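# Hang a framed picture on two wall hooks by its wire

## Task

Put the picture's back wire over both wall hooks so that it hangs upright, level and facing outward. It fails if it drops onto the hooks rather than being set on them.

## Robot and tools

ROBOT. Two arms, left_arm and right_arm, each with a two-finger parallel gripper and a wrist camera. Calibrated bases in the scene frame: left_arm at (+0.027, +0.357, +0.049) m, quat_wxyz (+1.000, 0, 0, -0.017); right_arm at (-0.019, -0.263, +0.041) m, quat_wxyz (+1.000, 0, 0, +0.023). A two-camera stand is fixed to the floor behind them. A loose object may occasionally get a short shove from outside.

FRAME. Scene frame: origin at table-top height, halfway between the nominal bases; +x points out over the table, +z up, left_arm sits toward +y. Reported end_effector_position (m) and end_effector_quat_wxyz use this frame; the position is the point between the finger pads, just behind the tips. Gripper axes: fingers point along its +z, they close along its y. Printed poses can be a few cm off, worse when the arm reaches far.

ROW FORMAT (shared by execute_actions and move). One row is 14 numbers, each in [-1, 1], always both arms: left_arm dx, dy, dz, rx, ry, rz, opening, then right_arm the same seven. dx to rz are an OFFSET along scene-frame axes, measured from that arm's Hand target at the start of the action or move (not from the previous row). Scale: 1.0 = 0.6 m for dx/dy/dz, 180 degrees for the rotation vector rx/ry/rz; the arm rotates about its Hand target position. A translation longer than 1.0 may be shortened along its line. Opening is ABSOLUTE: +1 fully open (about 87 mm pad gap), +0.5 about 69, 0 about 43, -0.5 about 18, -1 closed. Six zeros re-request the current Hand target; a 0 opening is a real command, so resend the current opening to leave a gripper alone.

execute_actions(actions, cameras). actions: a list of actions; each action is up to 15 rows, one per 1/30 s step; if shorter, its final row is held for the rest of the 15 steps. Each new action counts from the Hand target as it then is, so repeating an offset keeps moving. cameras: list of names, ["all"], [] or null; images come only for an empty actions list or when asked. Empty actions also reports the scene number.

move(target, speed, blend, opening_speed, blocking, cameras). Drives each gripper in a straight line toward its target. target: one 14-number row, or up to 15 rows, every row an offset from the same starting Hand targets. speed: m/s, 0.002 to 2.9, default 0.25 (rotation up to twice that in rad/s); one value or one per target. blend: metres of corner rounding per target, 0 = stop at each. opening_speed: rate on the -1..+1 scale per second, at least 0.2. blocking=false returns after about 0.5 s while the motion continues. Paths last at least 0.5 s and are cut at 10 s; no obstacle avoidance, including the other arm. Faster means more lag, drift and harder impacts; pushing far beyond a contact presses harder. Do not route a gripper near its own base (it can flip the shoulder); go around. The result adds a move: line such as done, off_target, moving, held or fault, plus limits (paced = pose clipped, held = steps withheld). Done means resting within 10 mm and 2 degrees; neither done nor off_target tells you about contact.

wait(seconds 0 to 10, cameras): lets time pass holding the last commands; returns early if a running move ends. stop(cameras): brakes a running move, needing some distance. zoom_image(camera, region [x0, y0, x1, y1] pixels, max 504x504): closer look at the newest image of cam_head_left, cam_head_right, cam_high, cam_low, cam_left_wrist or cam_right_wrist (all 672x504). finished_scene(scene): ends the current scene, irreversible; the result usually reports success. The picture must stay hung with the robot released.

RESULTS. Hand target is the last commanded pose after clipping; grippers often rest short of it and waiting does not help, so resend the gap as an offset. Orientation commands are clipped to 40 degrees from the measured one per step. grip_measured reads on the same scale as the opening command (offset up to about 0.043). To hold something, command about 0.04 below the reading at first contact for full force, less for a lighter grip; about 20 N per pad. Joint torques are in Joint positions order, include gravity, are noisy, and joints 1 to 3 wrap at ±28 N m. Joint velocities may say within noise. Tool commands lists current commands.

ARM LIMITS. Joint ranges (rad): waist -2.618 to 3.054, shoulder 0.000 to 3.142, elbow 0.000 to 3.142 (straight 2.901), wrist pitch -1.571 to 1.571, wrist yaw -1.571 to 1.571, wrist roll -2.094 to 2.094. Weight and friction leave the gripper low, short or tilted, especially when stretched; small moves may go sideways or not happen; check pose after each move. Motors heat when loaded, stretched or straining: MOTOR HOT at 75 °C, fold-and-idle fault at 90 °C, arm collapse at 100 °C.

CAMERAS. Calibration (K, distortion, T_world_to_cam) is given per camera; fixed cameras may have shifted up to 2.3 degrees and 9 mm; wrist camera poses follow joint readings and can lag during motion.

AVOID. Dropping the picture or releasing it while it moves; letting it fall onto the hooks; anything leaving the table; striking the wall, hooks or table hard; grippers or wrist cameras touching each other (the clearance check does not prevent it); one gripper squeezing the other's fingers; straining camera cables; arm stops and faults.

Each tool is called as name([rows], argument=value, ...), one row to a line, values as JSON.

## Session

execute_actions(actions=[])

zoom_image(camera="cam_head_left", region=[240, 80, 500, 300])

zoom_image(camera="cam_head_right", region=[240, 80, 500, 300])

zoom_image(camera="cam_high", region=[340, 140, 520, 420])

Scene clock: 0.00 s.
left_arm: end_effector_position=(+0.4075, +0.3159, +0.0996) grip_measured=+1.000 end_effector_quat_wxyz=(+0.565, +0.056, +0.821, -0.060) | right_arm: end_effector_position=(+0.3580, -0.2522, +0.0785) grip_measured=+1.000 end_effector_quat_wxyz=(+0.543, -0.003, +0.840, +0.014)
Joint positions: left_arm=[-0.026 1.536 0.385 0.787 0.105 0.003 1] | right_arm=[-0.023 1.542 0.388 0.73 -0.006 0.02 1]
Joint velocities: within noise
Joint torques (N m): no reading
Heat: left arm: 27 °C; right arm: 29 °C.
Hand target: left_arm +0.4079, +0.3160, +0.1001; +0.564, +0.056, +0.822, -0.059 | right_arm +0.3637, -0.2521, +0.0880; +0.555, -0.003, +0.831, +0.015
Tool commands: left_gripper/opening=+1.0 right_gripper/opening=+1.0
camera_calibration:
cam_left_wrist: T_world_to_cam=[[-0.150549, -0.987735, 0.0414035, 0.366703], [-0.937581, 0.129373, -0.322807, 0.39403], [0.313492, -0.0874173, -0.945559, 0.141392], [0, 0, 0, 1]] pos_world=[0.380316, 0.323589, 0.245708]
cam_right_wrist: T_world_to_cam=[[0.0343883, -0.999338, -0.0118689, -0.264935], [-0.963802, -0.0300191, -0.264922, 0.379539], [0.26439, 0.0205495, -0.964197, 0.131156], [0, 0, 0, 1]] pos_world=[0.340235, -0.256061, 0.223864]

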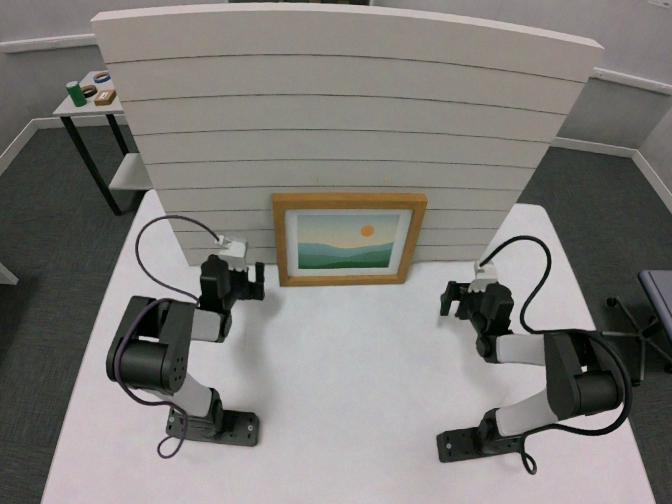

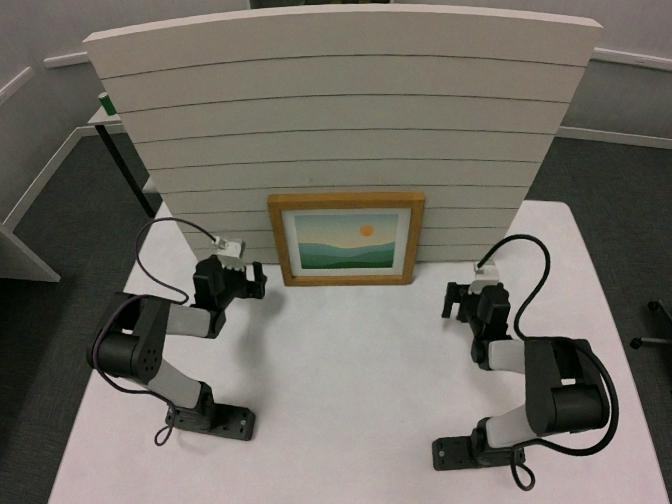

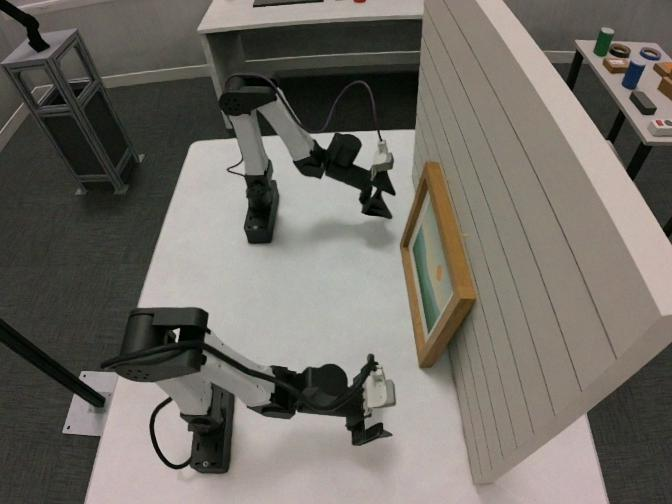

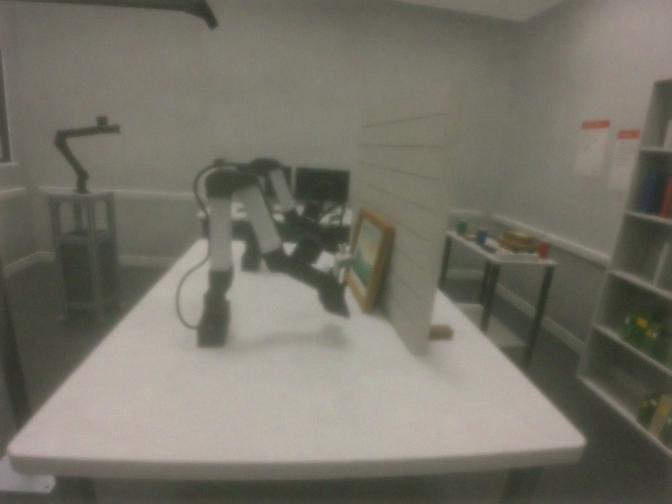

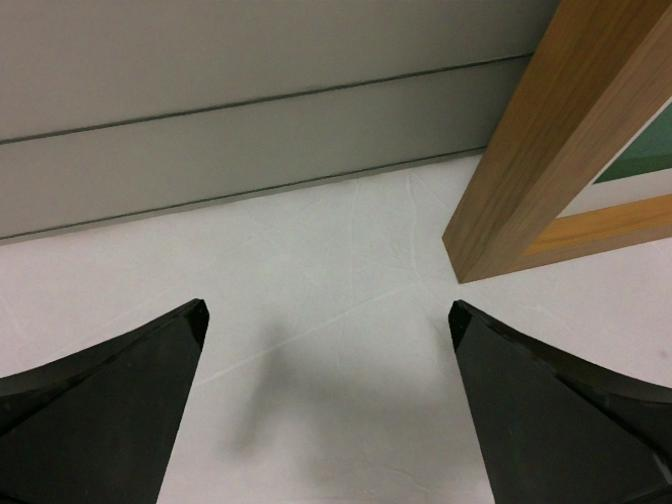

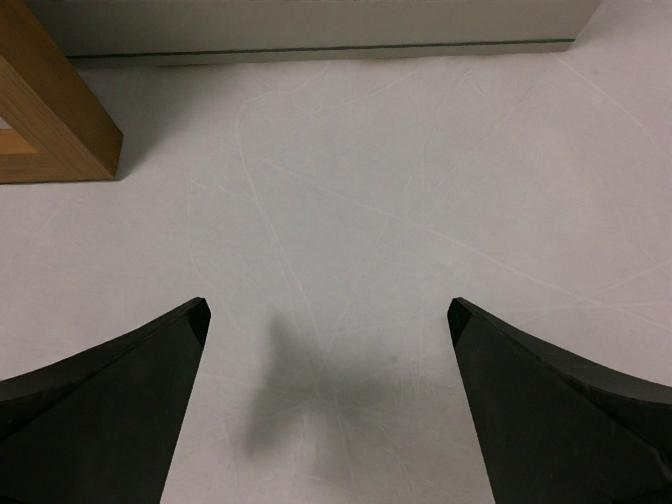

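Scaled by 1.938 from the camera's 672x504 image, which has a finer 960x720 frame.

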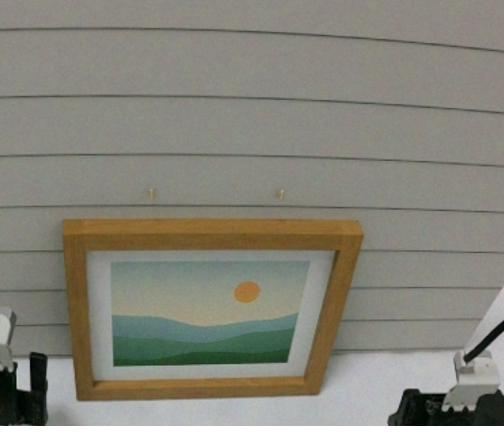

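Scaled by 1.938 from the camera's 672x504 image, which has a finer 960x720 frame.

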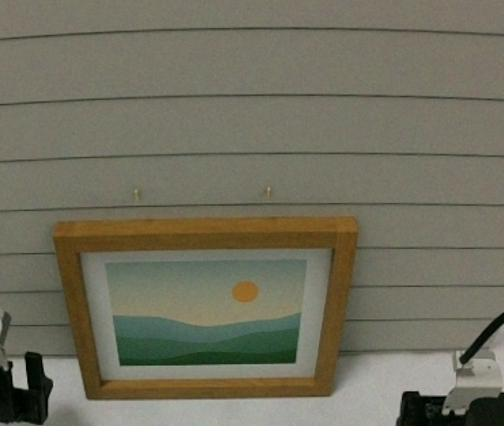

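Scaled by 1.800 from the camera's 672x504 image, which has a finer 960x720 frame.

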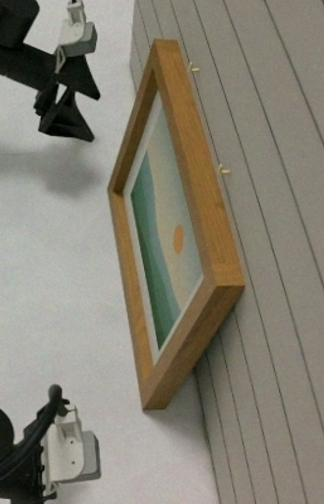

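move(target=[-0.13,-0.153,0.13,0.0072,-0.0669,0.0682,0.7,-0.04,0.22,0.15,-0.0041,-0.0751,0.0089,0.7], cameras=["cam_left_wrist","cam_right_wrist","cam_high"])

Scene clock: 12.83 s.
left_arm: end_effector_position=(+0.3268, +0.2267, +0.1727) grip_measured=+0.700 end_effector_quat_wxyz=(+0.648, -0.010, +0.761, +0.016) | right_arm: end_effector_position=(+0.3336, -0.1256, +0.1599) grip_measured=+0.700 end_effector_quat_wxyz=(+0.633, -0.034, +0.773, +0.006)
Joint positions: left_arm=[-0.765 1.156 0.302 0.618 -0.824 -0.163 0.85] | right_arm=[0.558 1.35 0.423 0.694 0.539 0.086 0.85]
Joint torques (N m): left_arm=[-0.54 -1.99 8.28 1.49 -0.27 -0.15] | right_arm=[0.98 -4.63 10.17 1.73 0.14 0.23]
Heat: left arm: 29 °C; right arm: 33 °C.
Hand target: left_arm +0.3300, +0.2242, +0.1782; +0.650, -0.020, +0.760, +0.017 | right_arm +0.3397, -0.1201, +0.1780; +0.649, -0.020, +0.760, +0.017
Off the commanded pose: left_arm 0.007 m, 1 deg | right_arm 0.020 m, 3 deg.
move: off_target (right_arm)
camera_calibration:
cam_left_wrist: T_world_to_cam=[[0.0434247, -0.999051, -0.00330462, 0.210227], [-0.860893, -0.0357408, -0.507529, 0.397741], [0.506929, 0.0248842, -0.861629, 0.124811], [0, 0, 0, 1]] pos_world=[0.270013, 0.221137, 0.310101]
cam_right_wrist: T_world_to_cam=[[0.0715012, -0.99638, 0.0459749, -0.157872], [-0.877746, -0.0847471, -0.471571, 0.378816], [0.47376, -0.00663642, -0.880629, 0.126872], [0, 0, 0, 1]] pos_world=[0.283686, -0.124355, 0.297624]
Images, in order (width x height): cam_high 672x504, cam_left_wrist 672x504, cam_right_wrist 672x504.

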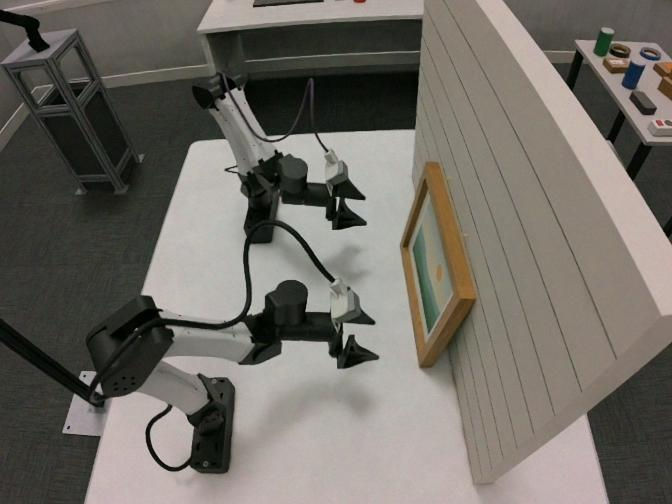

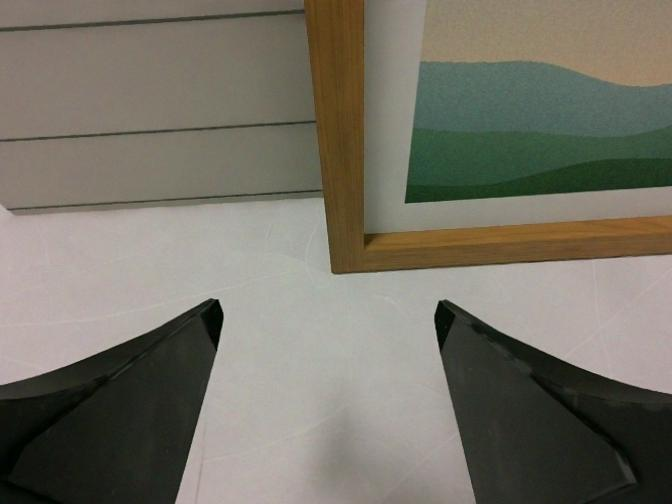

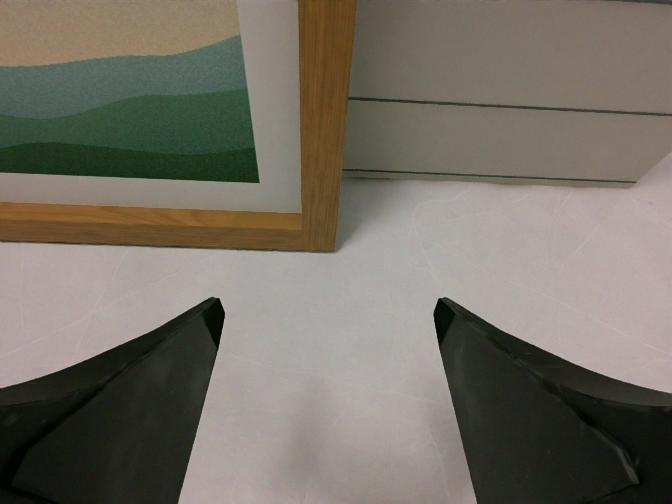

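move(target=[0.185,-0.01,0.005,0,-0.004,0.011,0.5,0.2,0.009,0.027,0,-0.02,0.011,0.5], speed=0.12, cameras=["cam_left_wrist","cam_right_wrist"])

Scene clock: 20.17 s.
left_arm: end_effector_position=(+0.4335, +0.2218, +0.1750) grip_measured=+0.500 end_effector_quat_wxyz=(+0.648, -0.035, +0.761, +0.031) | right_arm: end_effector_position=(+0.4482, -0.1198, +0.1756) grip_measured=+0.500 end_effector_quat_wxyz=(+0.650, -0.035, +0.759, +0.015)
Joint positions: left_arm=[-0.526 1.584 0.617 0.767 -0.644 -0.119 0.75] | right_arm=[0.369 1.723 0.796 0.764 0.342 0.032 0.75]
Joint torques (N m): left_arm=[0.24 -5 7.82 1.81 0.01 0.09] | right_arm=[-0.32 -5.83 10.32 2.14 -0.15 0.08]
Heat: left arm: 30 °C; right arm: 34 °C.
Hand target: left_arm +0.4409, +0.2182, +0.1811; +0.654, -0.033, +0.755, +0.028 | right_arm +0.4597, -0.1148, +0.1941; +0.672, -0.033, +0.739, +0.027
Off the commanded pose: left_arm 0.010 m, 1 deg | right_arm 0.023 m, 4 deg.
move: off_target (right_arm)
camera_calibration:
cam_left_wrist: T_world_to_cam=[[0.099999, -0.994971, 0.00569537, 0.173741], [-0.857349, -0.0890694, -0.506971, 0.500833], [0.504929, 0.0458137, -0.861944, 0.0691249], [0, 0, 0, 1]] pos_world=[0.377112, 0.21431, 0.3125]
cam_right_wrist: T_world_to_cam=[[0.0837119, -0.995873, 0.0350501, -0.164416], [-0.854738, -0.089841, -0.511226, 0.48336], [0.512266, 0.012837, -0.858731, 0.0676818], [0, 0, 0, 1]] pos_world=[0.392239, -0.121181, 0.31099]
Images, in order (width x height): cam_left_wrist 672x504, cam_right_wrist 672x504.

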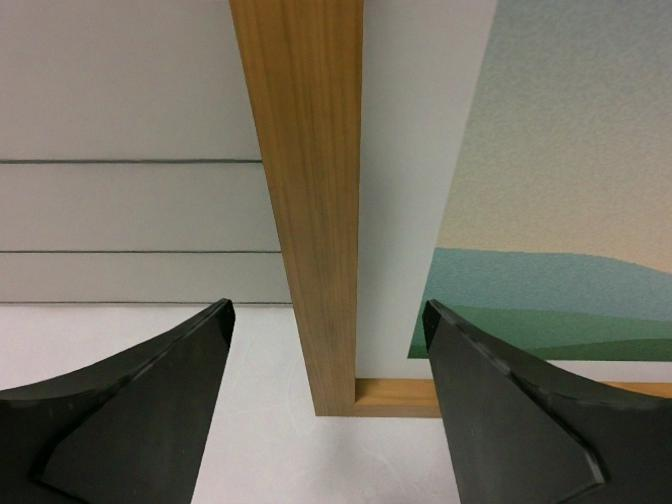

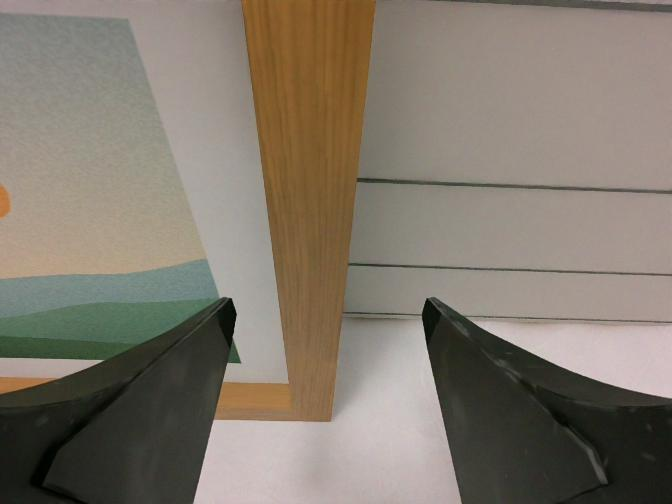

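move(target=[0.045,0.018,-0.004,0,-0.003,0,0.4,0.048,0.008,-0.004,0,-0.002,0,0.4], speed=0.06, cameras=["cam_left_wrist","cam_right_wrist","cam_high"])

Scene clock: 23.77 s.
left_arm: end_effector_position=(+0.4587, +0.2313, +0.1712) grip_measured=+0.400 end_effector_quat_wxyz=(+0.649, -0.033, +0.759, +0.031) | right_arm: end_effector_position=(+0.4736, -0.1135, +0.1739) grip_measured=+0.400 end_effector_quat_wxyz=(+0.653, -0.037, +0.756, +0.016)
Joint positions: left_arm=[-0.454 1.662 0.671 0.805 -0.572 -0.098 0.7] | right_arm=[0.355 1.816 0.896 0.765 0.325 0.025 0.7]
Joint torques (N m): left_arm=[0.53 -5.57 8.03 1.86 0.03 0.08] | right_arm=[-0.84 -5.76 11.44 2.11 -0.2 0.09]
Heat: left arm: 31 °C; right arm: 34 °C.
Hand target: left_arm +0.4679, +0.2289, +0.1788; +0.657, -0.033, +0.752, +0.027 | right_arm +0.4885, -0.1100, +0.1917; +0.674, -0.034, +0.737, +0.027
Off the commanded pose: left_arm 0.012 m, 1 deg | right_arm 0.024 m, 4 deg.
move: off_target (left_arm, right_arm)
camera_calibration:
cam_left_wrist: T_world_to_cam=[[0.0972701, -0.995247, 0.00474594, 0.182098], [-0.855765, -0.0860706, -0.510154, 0.520489], [0.508138, 0.0455613, -0.86007, 0.0509638], [0, 0, 0, 1]] pos_world=[0.401807, 0.22371, 0.308498]
cam_right_wrist: T_world_to_cam=[[0.0877756, -0.995452, 0.0370152, -0.162473], [-0.850643, -0.0942396, -0.517229, 0.503414], [0.518365, 0.0139134, -0.855046, 0.0496893], [0, 0, 0, 1]] pos_world=[0.416729, -0.114984, 0.308881]
Images, in order (width x height): cam_high 672x504, cam_left_wrist 672x504, cam_right_wrist 672x504.

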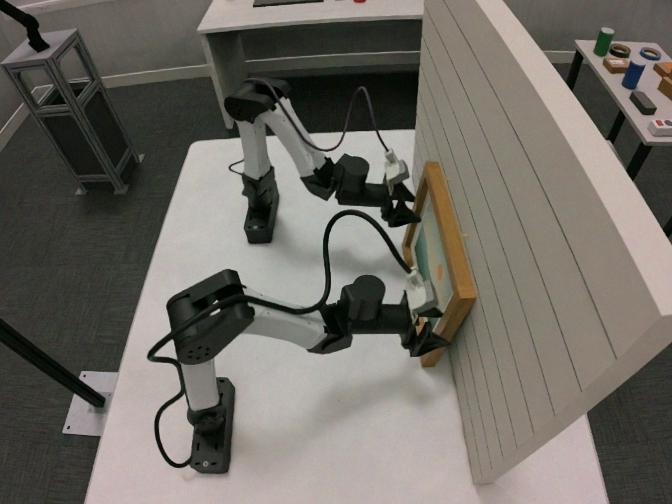

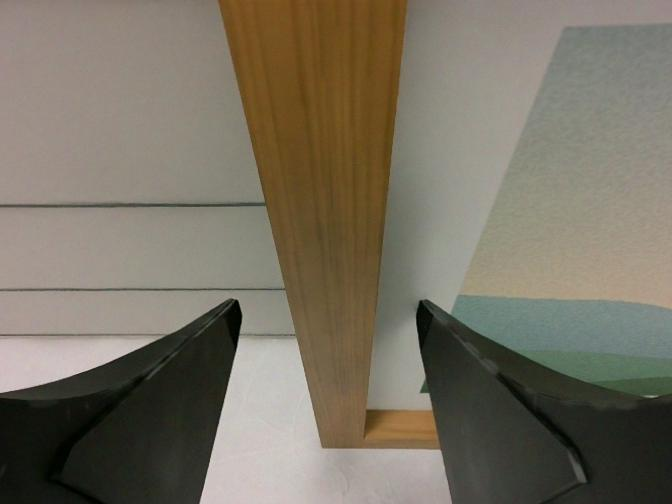

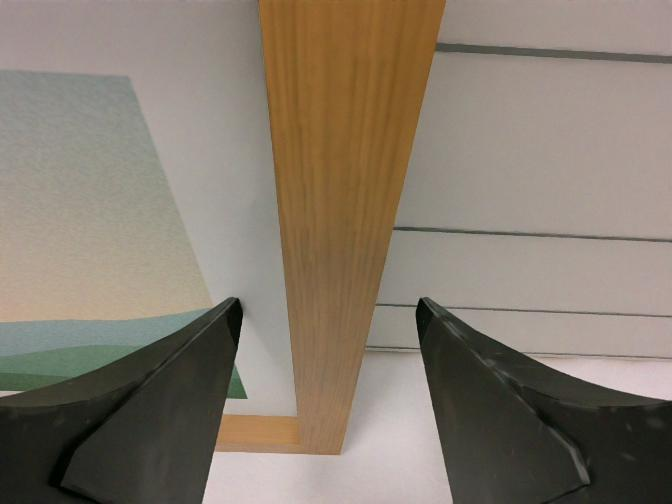

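move(target=[0,0,0,0,0,0,-0.7,0,0,0,0,0,0,-0.7], speed=0.06, opening_speed=0.35, cameras=["cam_left_wrist","cam_right_wrist"])

Scene clock: 28.50 s.
left_arm: end_effector_position=(+0.4590, +0.2303, +0.1718) grip_measured=-0.334 end_effector_quat_wxyz=(+0.650, -0.032, +0.759, +0.028) | right_arm: end_effector_position=(+0.4751, -0.1111, +0.1736) grip_measured=-0.335 end_effector_quat_wxyz=(+0.653, -0.044, +0.756, +0.022)
Joint positions: left_arm=[-0.454 1.662 0.671 0.808 -0.567 -0.098 0.333] | right_arm=[0.352 1.821 0.901 0.766 0.303 0.023 0.332]
Joint torques (N m): left_arm=[0.53 -5.52 8.05 1.83 -0.03 0.09] | right_arm=[-0.46 -6.19 11.04 2.11 0.01 0.12]
Heat: left arm: 31 °C; right arm: 34 °C.
Hand target: left_arm +0.4679, +0.2289, +0.1786; +0.657, -0.033, +0.752, +0.028 | right_arm +0.4885, -0.1099, +0.1919; +0.675, -0.034, +0.737, +0.027
Off the commanded pose: left_arm 0.011 m, 1 deg | right_arm 0.023 m, 4 deg.
move: off_target (left_arm, right_arm)
camera_calibration:
cam_left_wrist: T_world_to_cam=[[0.0927995, -0.995655, 0.0076446, 0.182806], [-0.854763, -0.0836007, -0.512242, 0.52032], [0.510655, 0.0410015, -0.858807, 0.0510754], [0, 0, 0, 1]] pos_world=[0.401704, 0.223416, 0.308996]
cam_right_wrist: T_world_to_cam=[[0.106052, -0.99372, 0.0356819, -0.168464], [-0.849003, -0.109171, -0.516987, 0.50226], [0.517636, 0.0245336, -0.855249, 0.0501721], [0, 0, 0, 1]] pos_world=[0.418315, -0.113805, 0.308582]
Images, in order (width x height): cam_left_wrist 672x504, cam_right_wrist 672x504.

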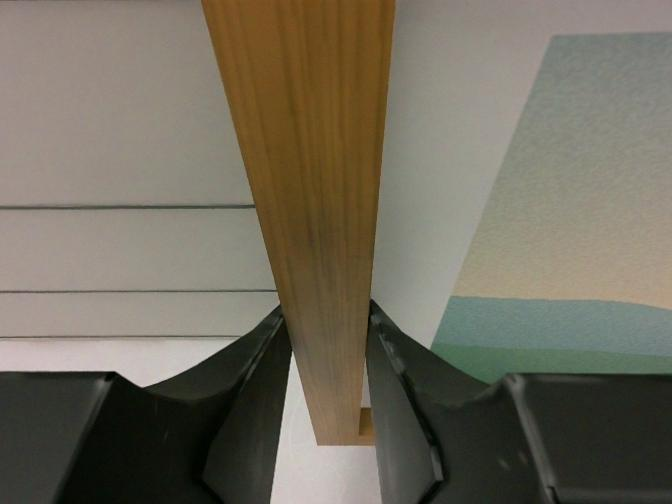

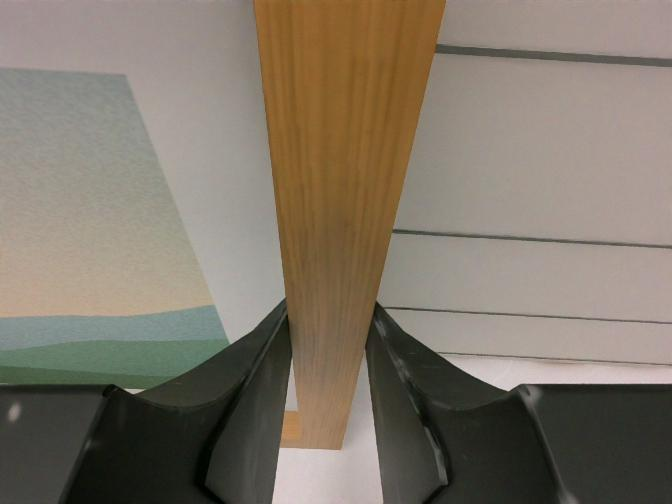

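move([
  [-0.02,-0.001,0.06,0,0,0,-0.7,-0.02,-0.001,0.06,0,0,0,-0.7],
  [-0.18,-0.012,0.24,0.0104,-0.16,0,-0.7,-0.18,-0.012,0.24,0.0104,-0.16,0,-0.7],
], speed=0.1, blend=0.01, cameras=["cam_high"])

zoom_image(camera="cam_high", region=[320, 100, 500, 400])

Scene clock: 35.00 s.
left_arm: end_effector_position=(+0.3664, +0.2263, +0.3010) grip_measured=-0.334 end_effector_quat_wxyz=(+0.801, -0.029, +0.597, +0.049) | right_arm: end_effector_position=(+0.3890, -0.1142, +0.2963) grip_measured=-0.333 end_effector_quat_wxyz=(+0.801, -0.036, +0.597, +0.032)
Joint positions: left_arm=[-0.72 1.334 0.41 1.355 -0.815 0.336 0.333] | right_arm=[0.477 1.47 0.574 1.21 0.405 -0.148 0.333]
Joint torques (N m): left_arm=[-1.5 -5.45 5.42 2.09 0.43 0.36] | right_arm=[1.25 -7.42 7.69 2.42 -0.07 -0.37]
Heat: left arm: 32 °C; right arm: 36 °C.
Hand target: left_arm +0.3599, +0.2218, +0.3227; +0.824, -0.029, +0.565, +0.031 | right_arm +0.3805, -0.1170, +0.3358; +0.837, -0.029, +0.546, +0.030
Off the commanded pose: left_arm 0.023 m, 5 deg | right_arm 0.041 m, 7 deg.
move: off_target (left_arm, right_arm)
Images, in order (width x height): cam_high 672x504.

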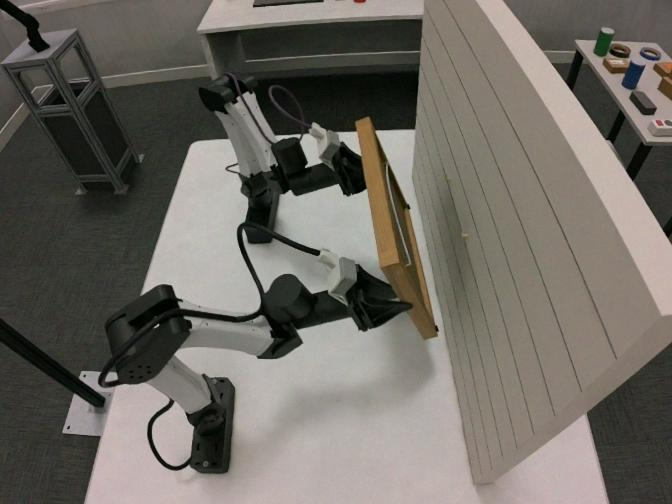

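Scaled by 1.680 from the camera's 672x504 image, which has a finer 960x720 frame.

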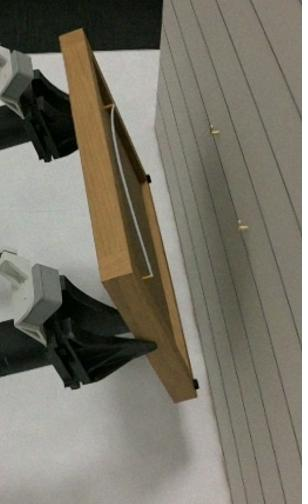

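move(target=[0.163,0.007,0.027,-0.0057,0.088,0,-0.7,0.159,0.0025,0.03,-0.0057,0.088,0,-0.7], speed=0.1, cameras=["cam_high","cam_low","cam_head_left","cam_head_right"])

zoom_image(camera="cam_head_left", region=[240, 80, 500, 300])

zoom_image(camera="cam_high", region=[340, 100, 520, 400])

zoom_image(camera="cam_low", region=[330, 150, 430, 300])

Scene clock: 43.90 s.
left_arm: end_effector_position=(+0.4492, +0.2267, +0.3042) grip_measured=-0.332 end_effector_quat_wxyz=(+0.710, -0.022, +0.704, +0.034) | right_arm: end_effector_position=(+0.4651, -0.1164, +0.3016) grip_measured=-0.333 end_effector_quat_wxyz=(+0.706, -0.040, +0.707, +0.020)
Joint positions: left_arm=[-0.497 1.393 0.835 0.57 -0.611 0.023 0.334] | right_arm=[0.36 1.576 1.035 0.538 0.321 -0.027 0.333]
Joint torques (N m): left_arm=[0.32 -5.91 10.91 2.14 -0.01 0.32] | right_arm=[-0.39 -7.27 13.68 2.5 -0.11 -0.13]
Heat: left arm: 34 °C; right arm: 38 °C.
Hand target: left_arm +0.4577, +0.2259, +0.3389; +0.738, -0.031, +0.673, +0.029 | right_arm +0.4759, -0.1156, +0.3538; +0.754, -0.032, +0.656, +0.029
Off the commanded pose: left_arm 0.036 m, 5 deg | right_arm 0.053 m, 8 deg.
move: off_target (left_arm, right_arm)
Images, in order (width x height): cam_head_left 672x504, cam_head_right 672x504, cam_high 672x504, cam_low 672x504.

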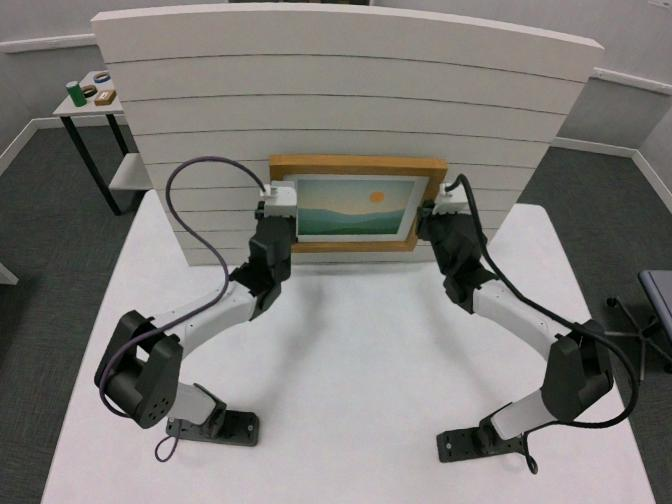

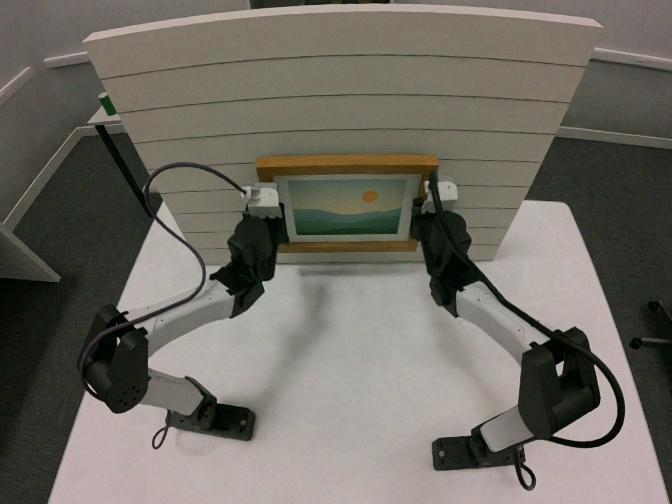

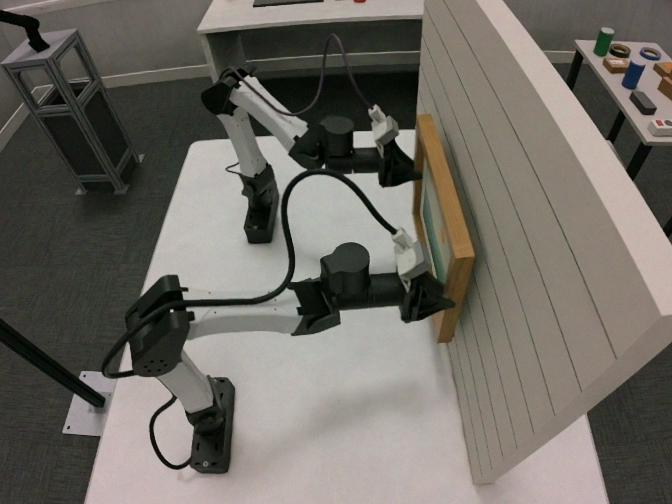

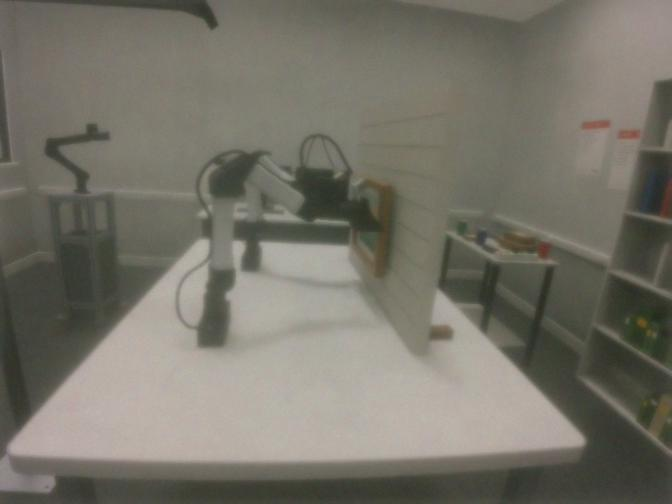

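Scaled by 1.938 from the camera's 672x504 image, which has a finer 960x720 frame.

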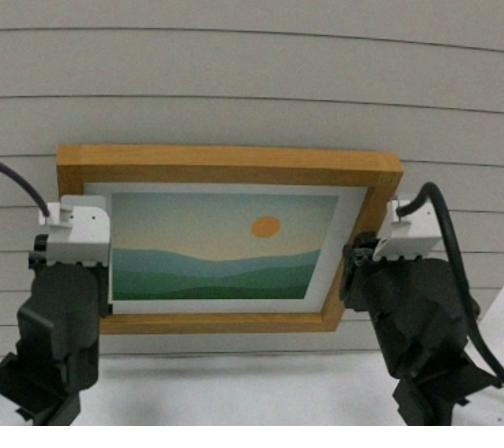

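Scaled by 1.680 from the camera's 672x504 image, which has a finer 960x720 frame.

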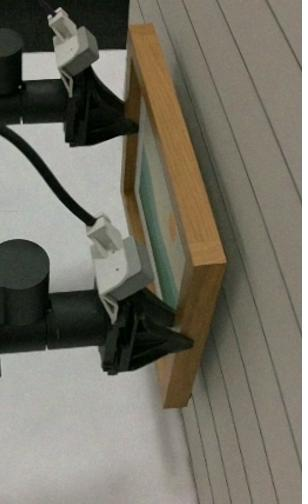

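Scaled by 3.360 from the camera's 672x504 image, which has a finer 960x720 frame.

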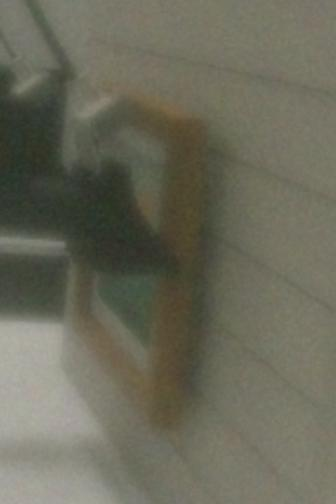

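move([
  [0,0.011,-0.005,0,0,0,-0.7,0,0.011,-0.005,0,0,0,-0.7],
  [0.055,0.017,-0.01,0,0,0,-0.7,0.055,0.017,-0.008,0,0,0,-0.7],
], speed=0.04, cameras=["cam_high","cam_low","cam_head_left","cam_head_right"])

zoom_image(camera="cam_high", region=[340, 100, 520, 400])

zoom_image(camera="cam_head_left", region=[240, 80, 500, 300])

zoom_image(camera="cam_head_right", region=[240, 80, 500, 300])

Scene clock: 50.47 s.
left_arm: end_effector_position=(+0.4708, +0.2364, +0.2938) grip_measured=-0.332 end_effector_quat_wxyz=(+0.701, -0.023, +0.712, +0.035) | right_arm: end_effector_position=(+0.4855, -0.1092, +0.2920) grip_measured=-0.333 end_effector_quat_wxyz=(+0.696, -0.040, +0.717, +0.017)
Joint positions: left_arm=[-0.432 1.46 0.875 0.568 -0.547 0.008 0.334] | right_arm=[0.357 1.665 1.119 0.514 0.323 -0.02 0.333]
Joint torques (N m): left_arm=[1.55 -4.08 12.34 2.45 0.1 0.37] | right_arm=[-0.91 -5.59 15.91 2.87 -0.19 -0.19]
Heat: left arm: 35 °C; right arm: 39 °C.
Hand target: left_arm +0.4907, +0.2360, +0.3329; +0.738, -0.031, +0.673, +0.029 | right_arm +0.5089, -0.1053, +0.3493; +0.754, -0.031, +0.656, +0.029
Off the commanded pose: left_arm 0.044 m, 6 deg | right_arm 0.062 m, 10 deg.
move: off_target (left_arm, right_arm)
Images, in order (width x height): cam_head_left 672x504, cam_head_right 672x504, cam_high 672x504, cam_low 672x504.

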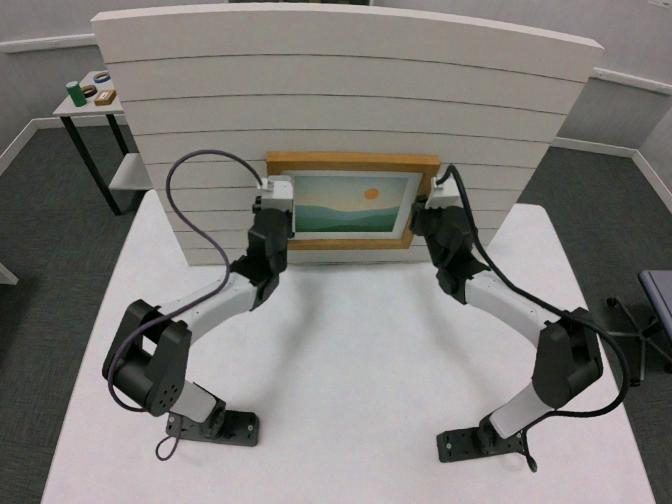

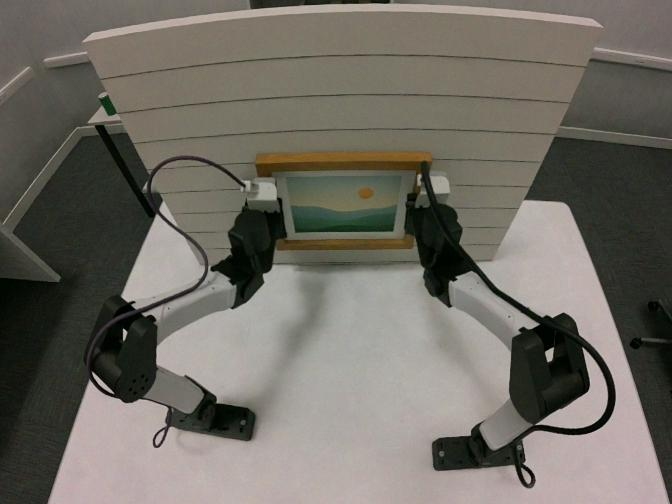

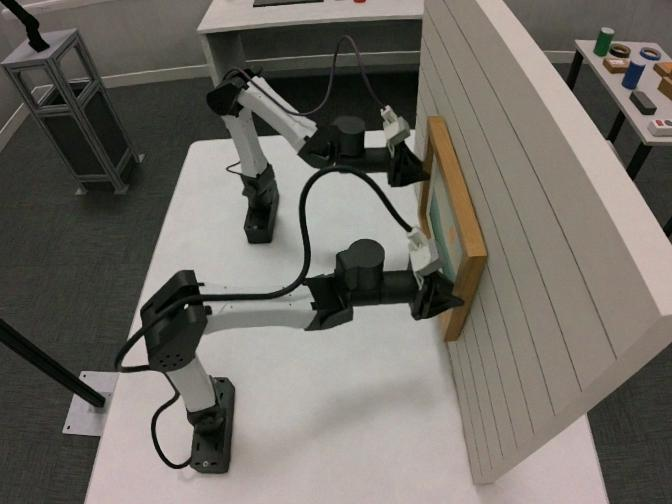

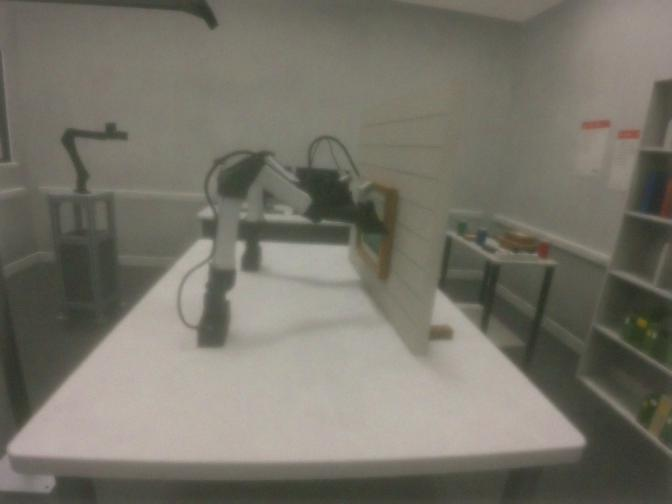

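Scaled by 1.680 from the camera's 672x504 image, which has a finer 960x720 frame.

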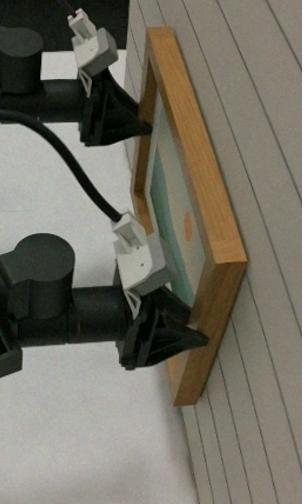

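Scaled by 1.938 from the camera's 672x504 image, which has a finer 960x720 frame.

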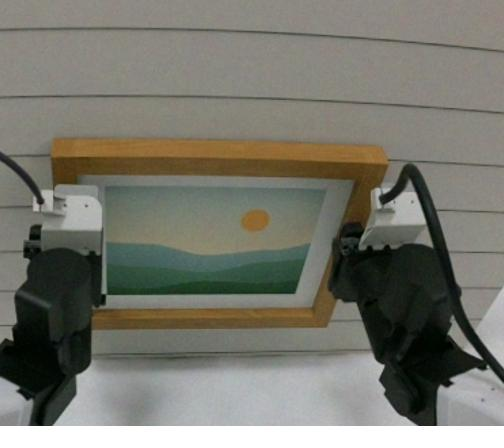

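Scaled by 1.938 from the camera's 672x504 image, which has a finer 960x720 frame.

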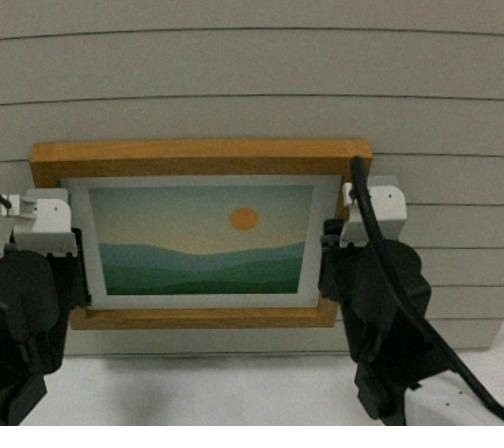

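move([
  [-0.04,-0.003,-0.02,0,0,0,-0.7,-0.04,-0.003,-0.02,0,0,0,-0.7],
  [-0.043,-0.003,-0.08,0,0.01,0,-0.7,-0.043,-0.003,-0.08,0,0.01,0,-0.7],
], speed=0.03, cameras=["cam_high","cam_low","cam_head_left","cam_head_right"])

zoom_image(camera="cam_high", region=[400, 100, 500, 400])

Scene clock: 55.63 s.
left_arm: end_effector_position=(+0.4633, +0.2337, +0.2700) grip_measured=-0.333 end_effector_quat_wxyz=(+0.705, -0.022, +0.708, +0.029) | right_arm: end_effector_position=(+0.4779, -0.1105, +0.2676) grip_measured=-0.334 end_effector_quat_wxyz=(+0.701, -0.037, +0.712, +0.022)
Joint positions: left_arm=[-0.447 1.478 0.776 0.697 -0.553 0.007 0.333] | right_arm=[0.36 1.674 1.01 0.646 0.324 -0.014 0.333]
Joint torques (N m): left_arm=[-0.65 -6.11 6.12 2.45 -0.19 0.23] | right_arm=[0.75 -7.38 8.46 2.84 -0.01 -0.13]
Heat: left arm: 37 °C; right arm: 41 °C.
Hand target: left_arm +0.4649, +0.2343, +0.2849; +0.728, -0.031, +0.685, +0.030 | right_arm +0.4831, -0.1072, +0.3011; +0.743, -0.031, +0.668, +0.029
Off the commanded pose: left_arm 0.015 m, 4 deg | right_arm 0.034 m, 7 deg.
move: off_target (left_arm, right_arm)
Images, in order (width x height): cam_head_left 672x504, cam_head_right 672x504, cam_high 672x504, cam_low 672x504.

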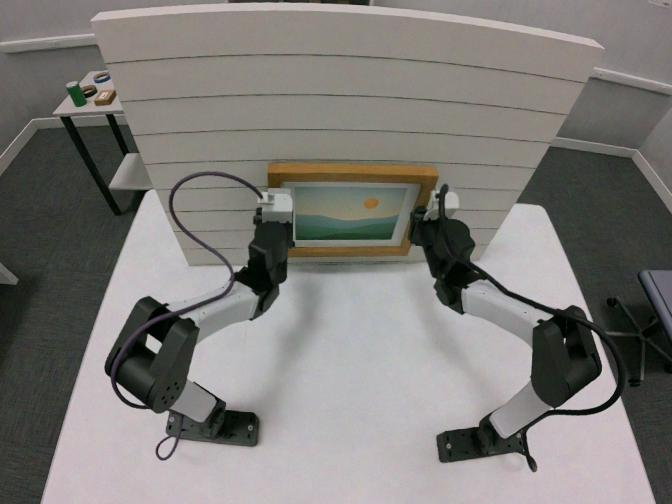

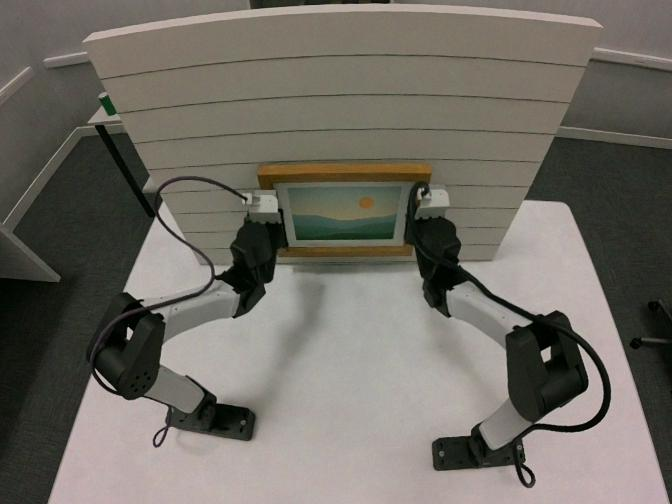

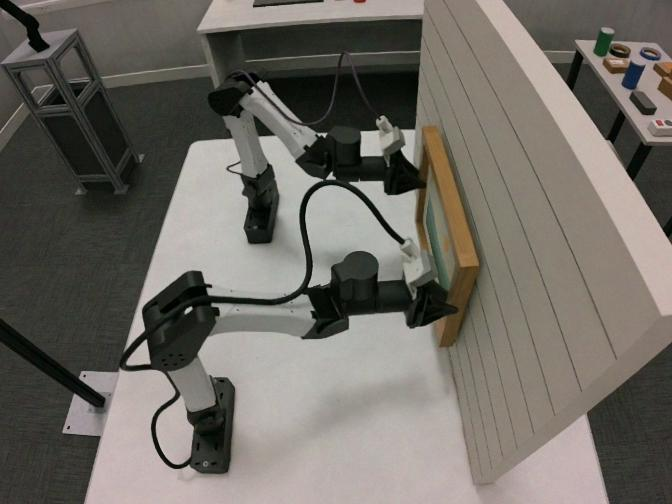

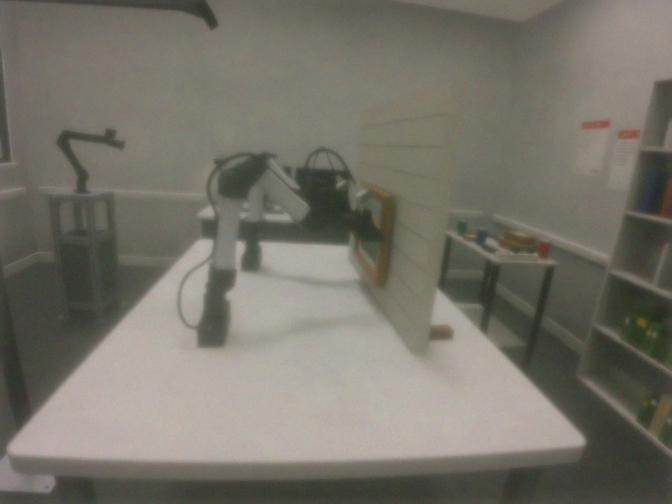

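Scaled by 1.680 from the camera's 672x504 image, which has a finer 960x720 frame.

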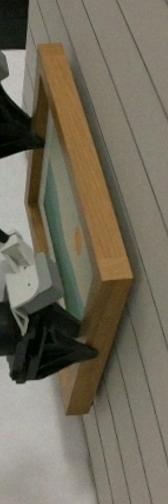

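move(target=[0.006,0,-0.03,0,0.005,0,-0.7,0.005,0,-0.03,0,0.005,0,-0.7], speed=0.03)

move(target=[0,0,-0.017,0,0.0,0,-0.7,0,0,-0.017,0,0,0,-0.7], speed=0.03, cameras=["cam_high","cam_low","cam_head_left","cam_head_right"])

zoom_image(camera="cam_high", region=[400, 100, 500, 400])

Scene clock: 58.53 s.
left_arm: end_effector_position=(+0.4673, +0.2320, +0.2674) grip_measured=-0.335 end_effector_quat_wxyz=(+0.715, -0.027, +0.698, +0.025) | right_arm: end_effector_position=(+0.4816, -0.1094, +0.2661) grip_measured=-0.335 end_effector_quat_wxyz=(+0.712, -0.036, +0.701, +0.023)
Joint positions: left_arm=[-0.447 1.513 0.761 0.782 -0.554 0.013 0.332] | right_arm=[0.36 1.699 0.997 0.717 0.324 -0.024 0.332]
Joint torques (N m): left_arm=[-0.03 -5.16 5.49 2.16 -0.11 0.1] | right_arm=[0.29 -6.15 7.92 2.57 -0.06 0.02]
Heat: left arm: 37 °C; right arm: 42 °C.
Hand target: left_arm +0.4685, +0.2343, +0.2670; +0.722, -0.031, +0.690, +0.030 | right_arm +0.4861, -0.1072, +0.2830; +0.738, -0.031, +0.674, +0.029
Off the commanded pose: left_arm 0.003 m, 1 deg | right_arm 0.018 m, 4 deg.
move: off_target (right_arm)

Scene clock: 59.43 s.
left_arm: end_effector_position=(+0.4685, +0.2321, +0.2670) grip_measured=-0.338 end_effector_quat_wxyz=(+0.726, -0.030, +0.687, +0.023) | right_arm: end_effector_position=(+0.4826, -0.1089, +0.2658) grip_measured=-0.338 end_effector_quat_wxyz=(+0.722, -0.032, +0.690, +0.026)
Joint positions: left_arm=[-0.446 1.533 0.741 0.858 -0.554 0.022 0.331] | right_arm=[0.36 1.714 0.978 0.783 0.324 -0.025 0.331]
Joint torques (N m): left_arm=[-0.12 -4.72 4.97 1.9 -0.11 0.02] | right_arm=[0.29 -5.55 7.49 2.39 -0.08 0.02]
Heat: left arm: 37 °C; right arm: 42 °C.
Hand target: left_arm +0.4685, +0.2343, +0.2568; +0.722, -0.031, +0.690, +0.030 | right_arm +0.4861, -0.1072, +0.2727; +0.738, -0.031, +0.674, +0.029
Off the commanded pose: left_arm 0.010 m, 1 deg | right_arm 0.008 m, 3 deg.
move: off_target (right_arm)
Images, in order (width x height): cam_head_left 672x504, cam_head_right 672x504, cam_high 672x504, cam_low 672x504.

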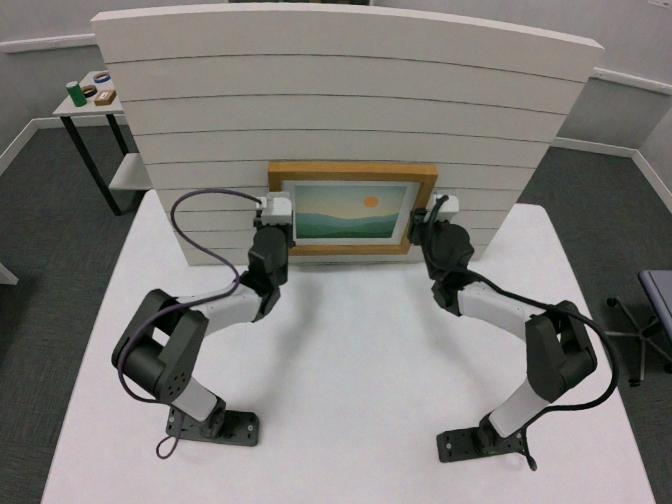

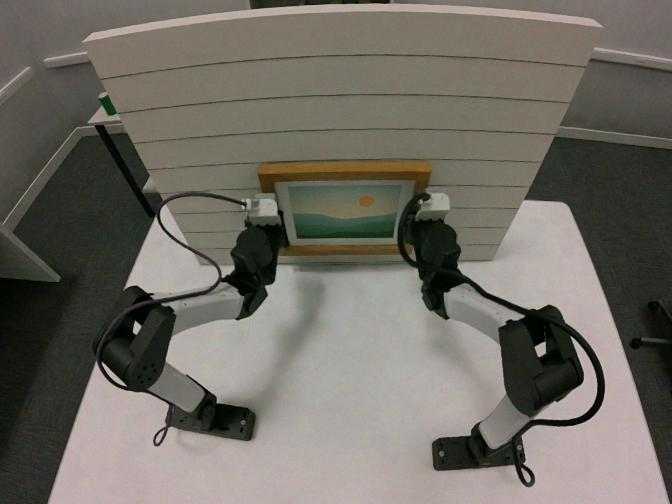

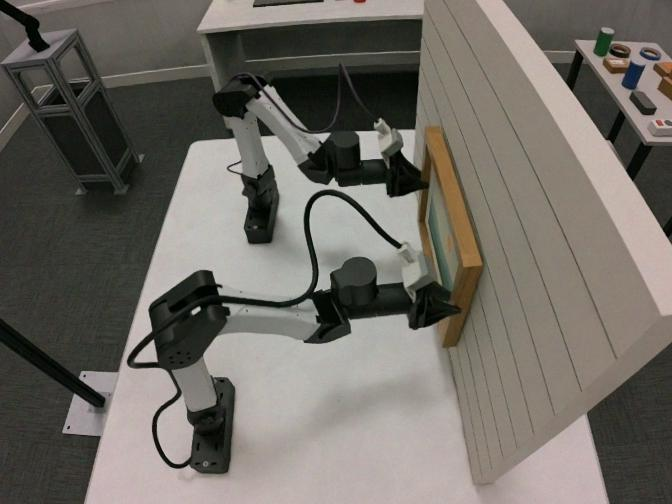

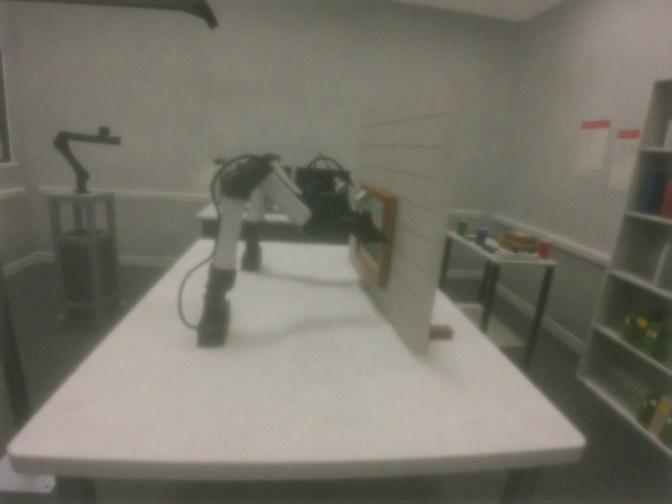

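Scaled by 1.680 from the camera's 672x504 image, which has a finer 960x720 frame.

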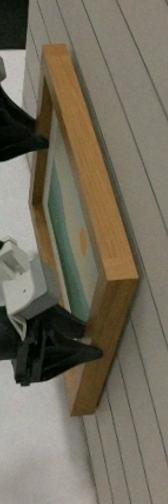

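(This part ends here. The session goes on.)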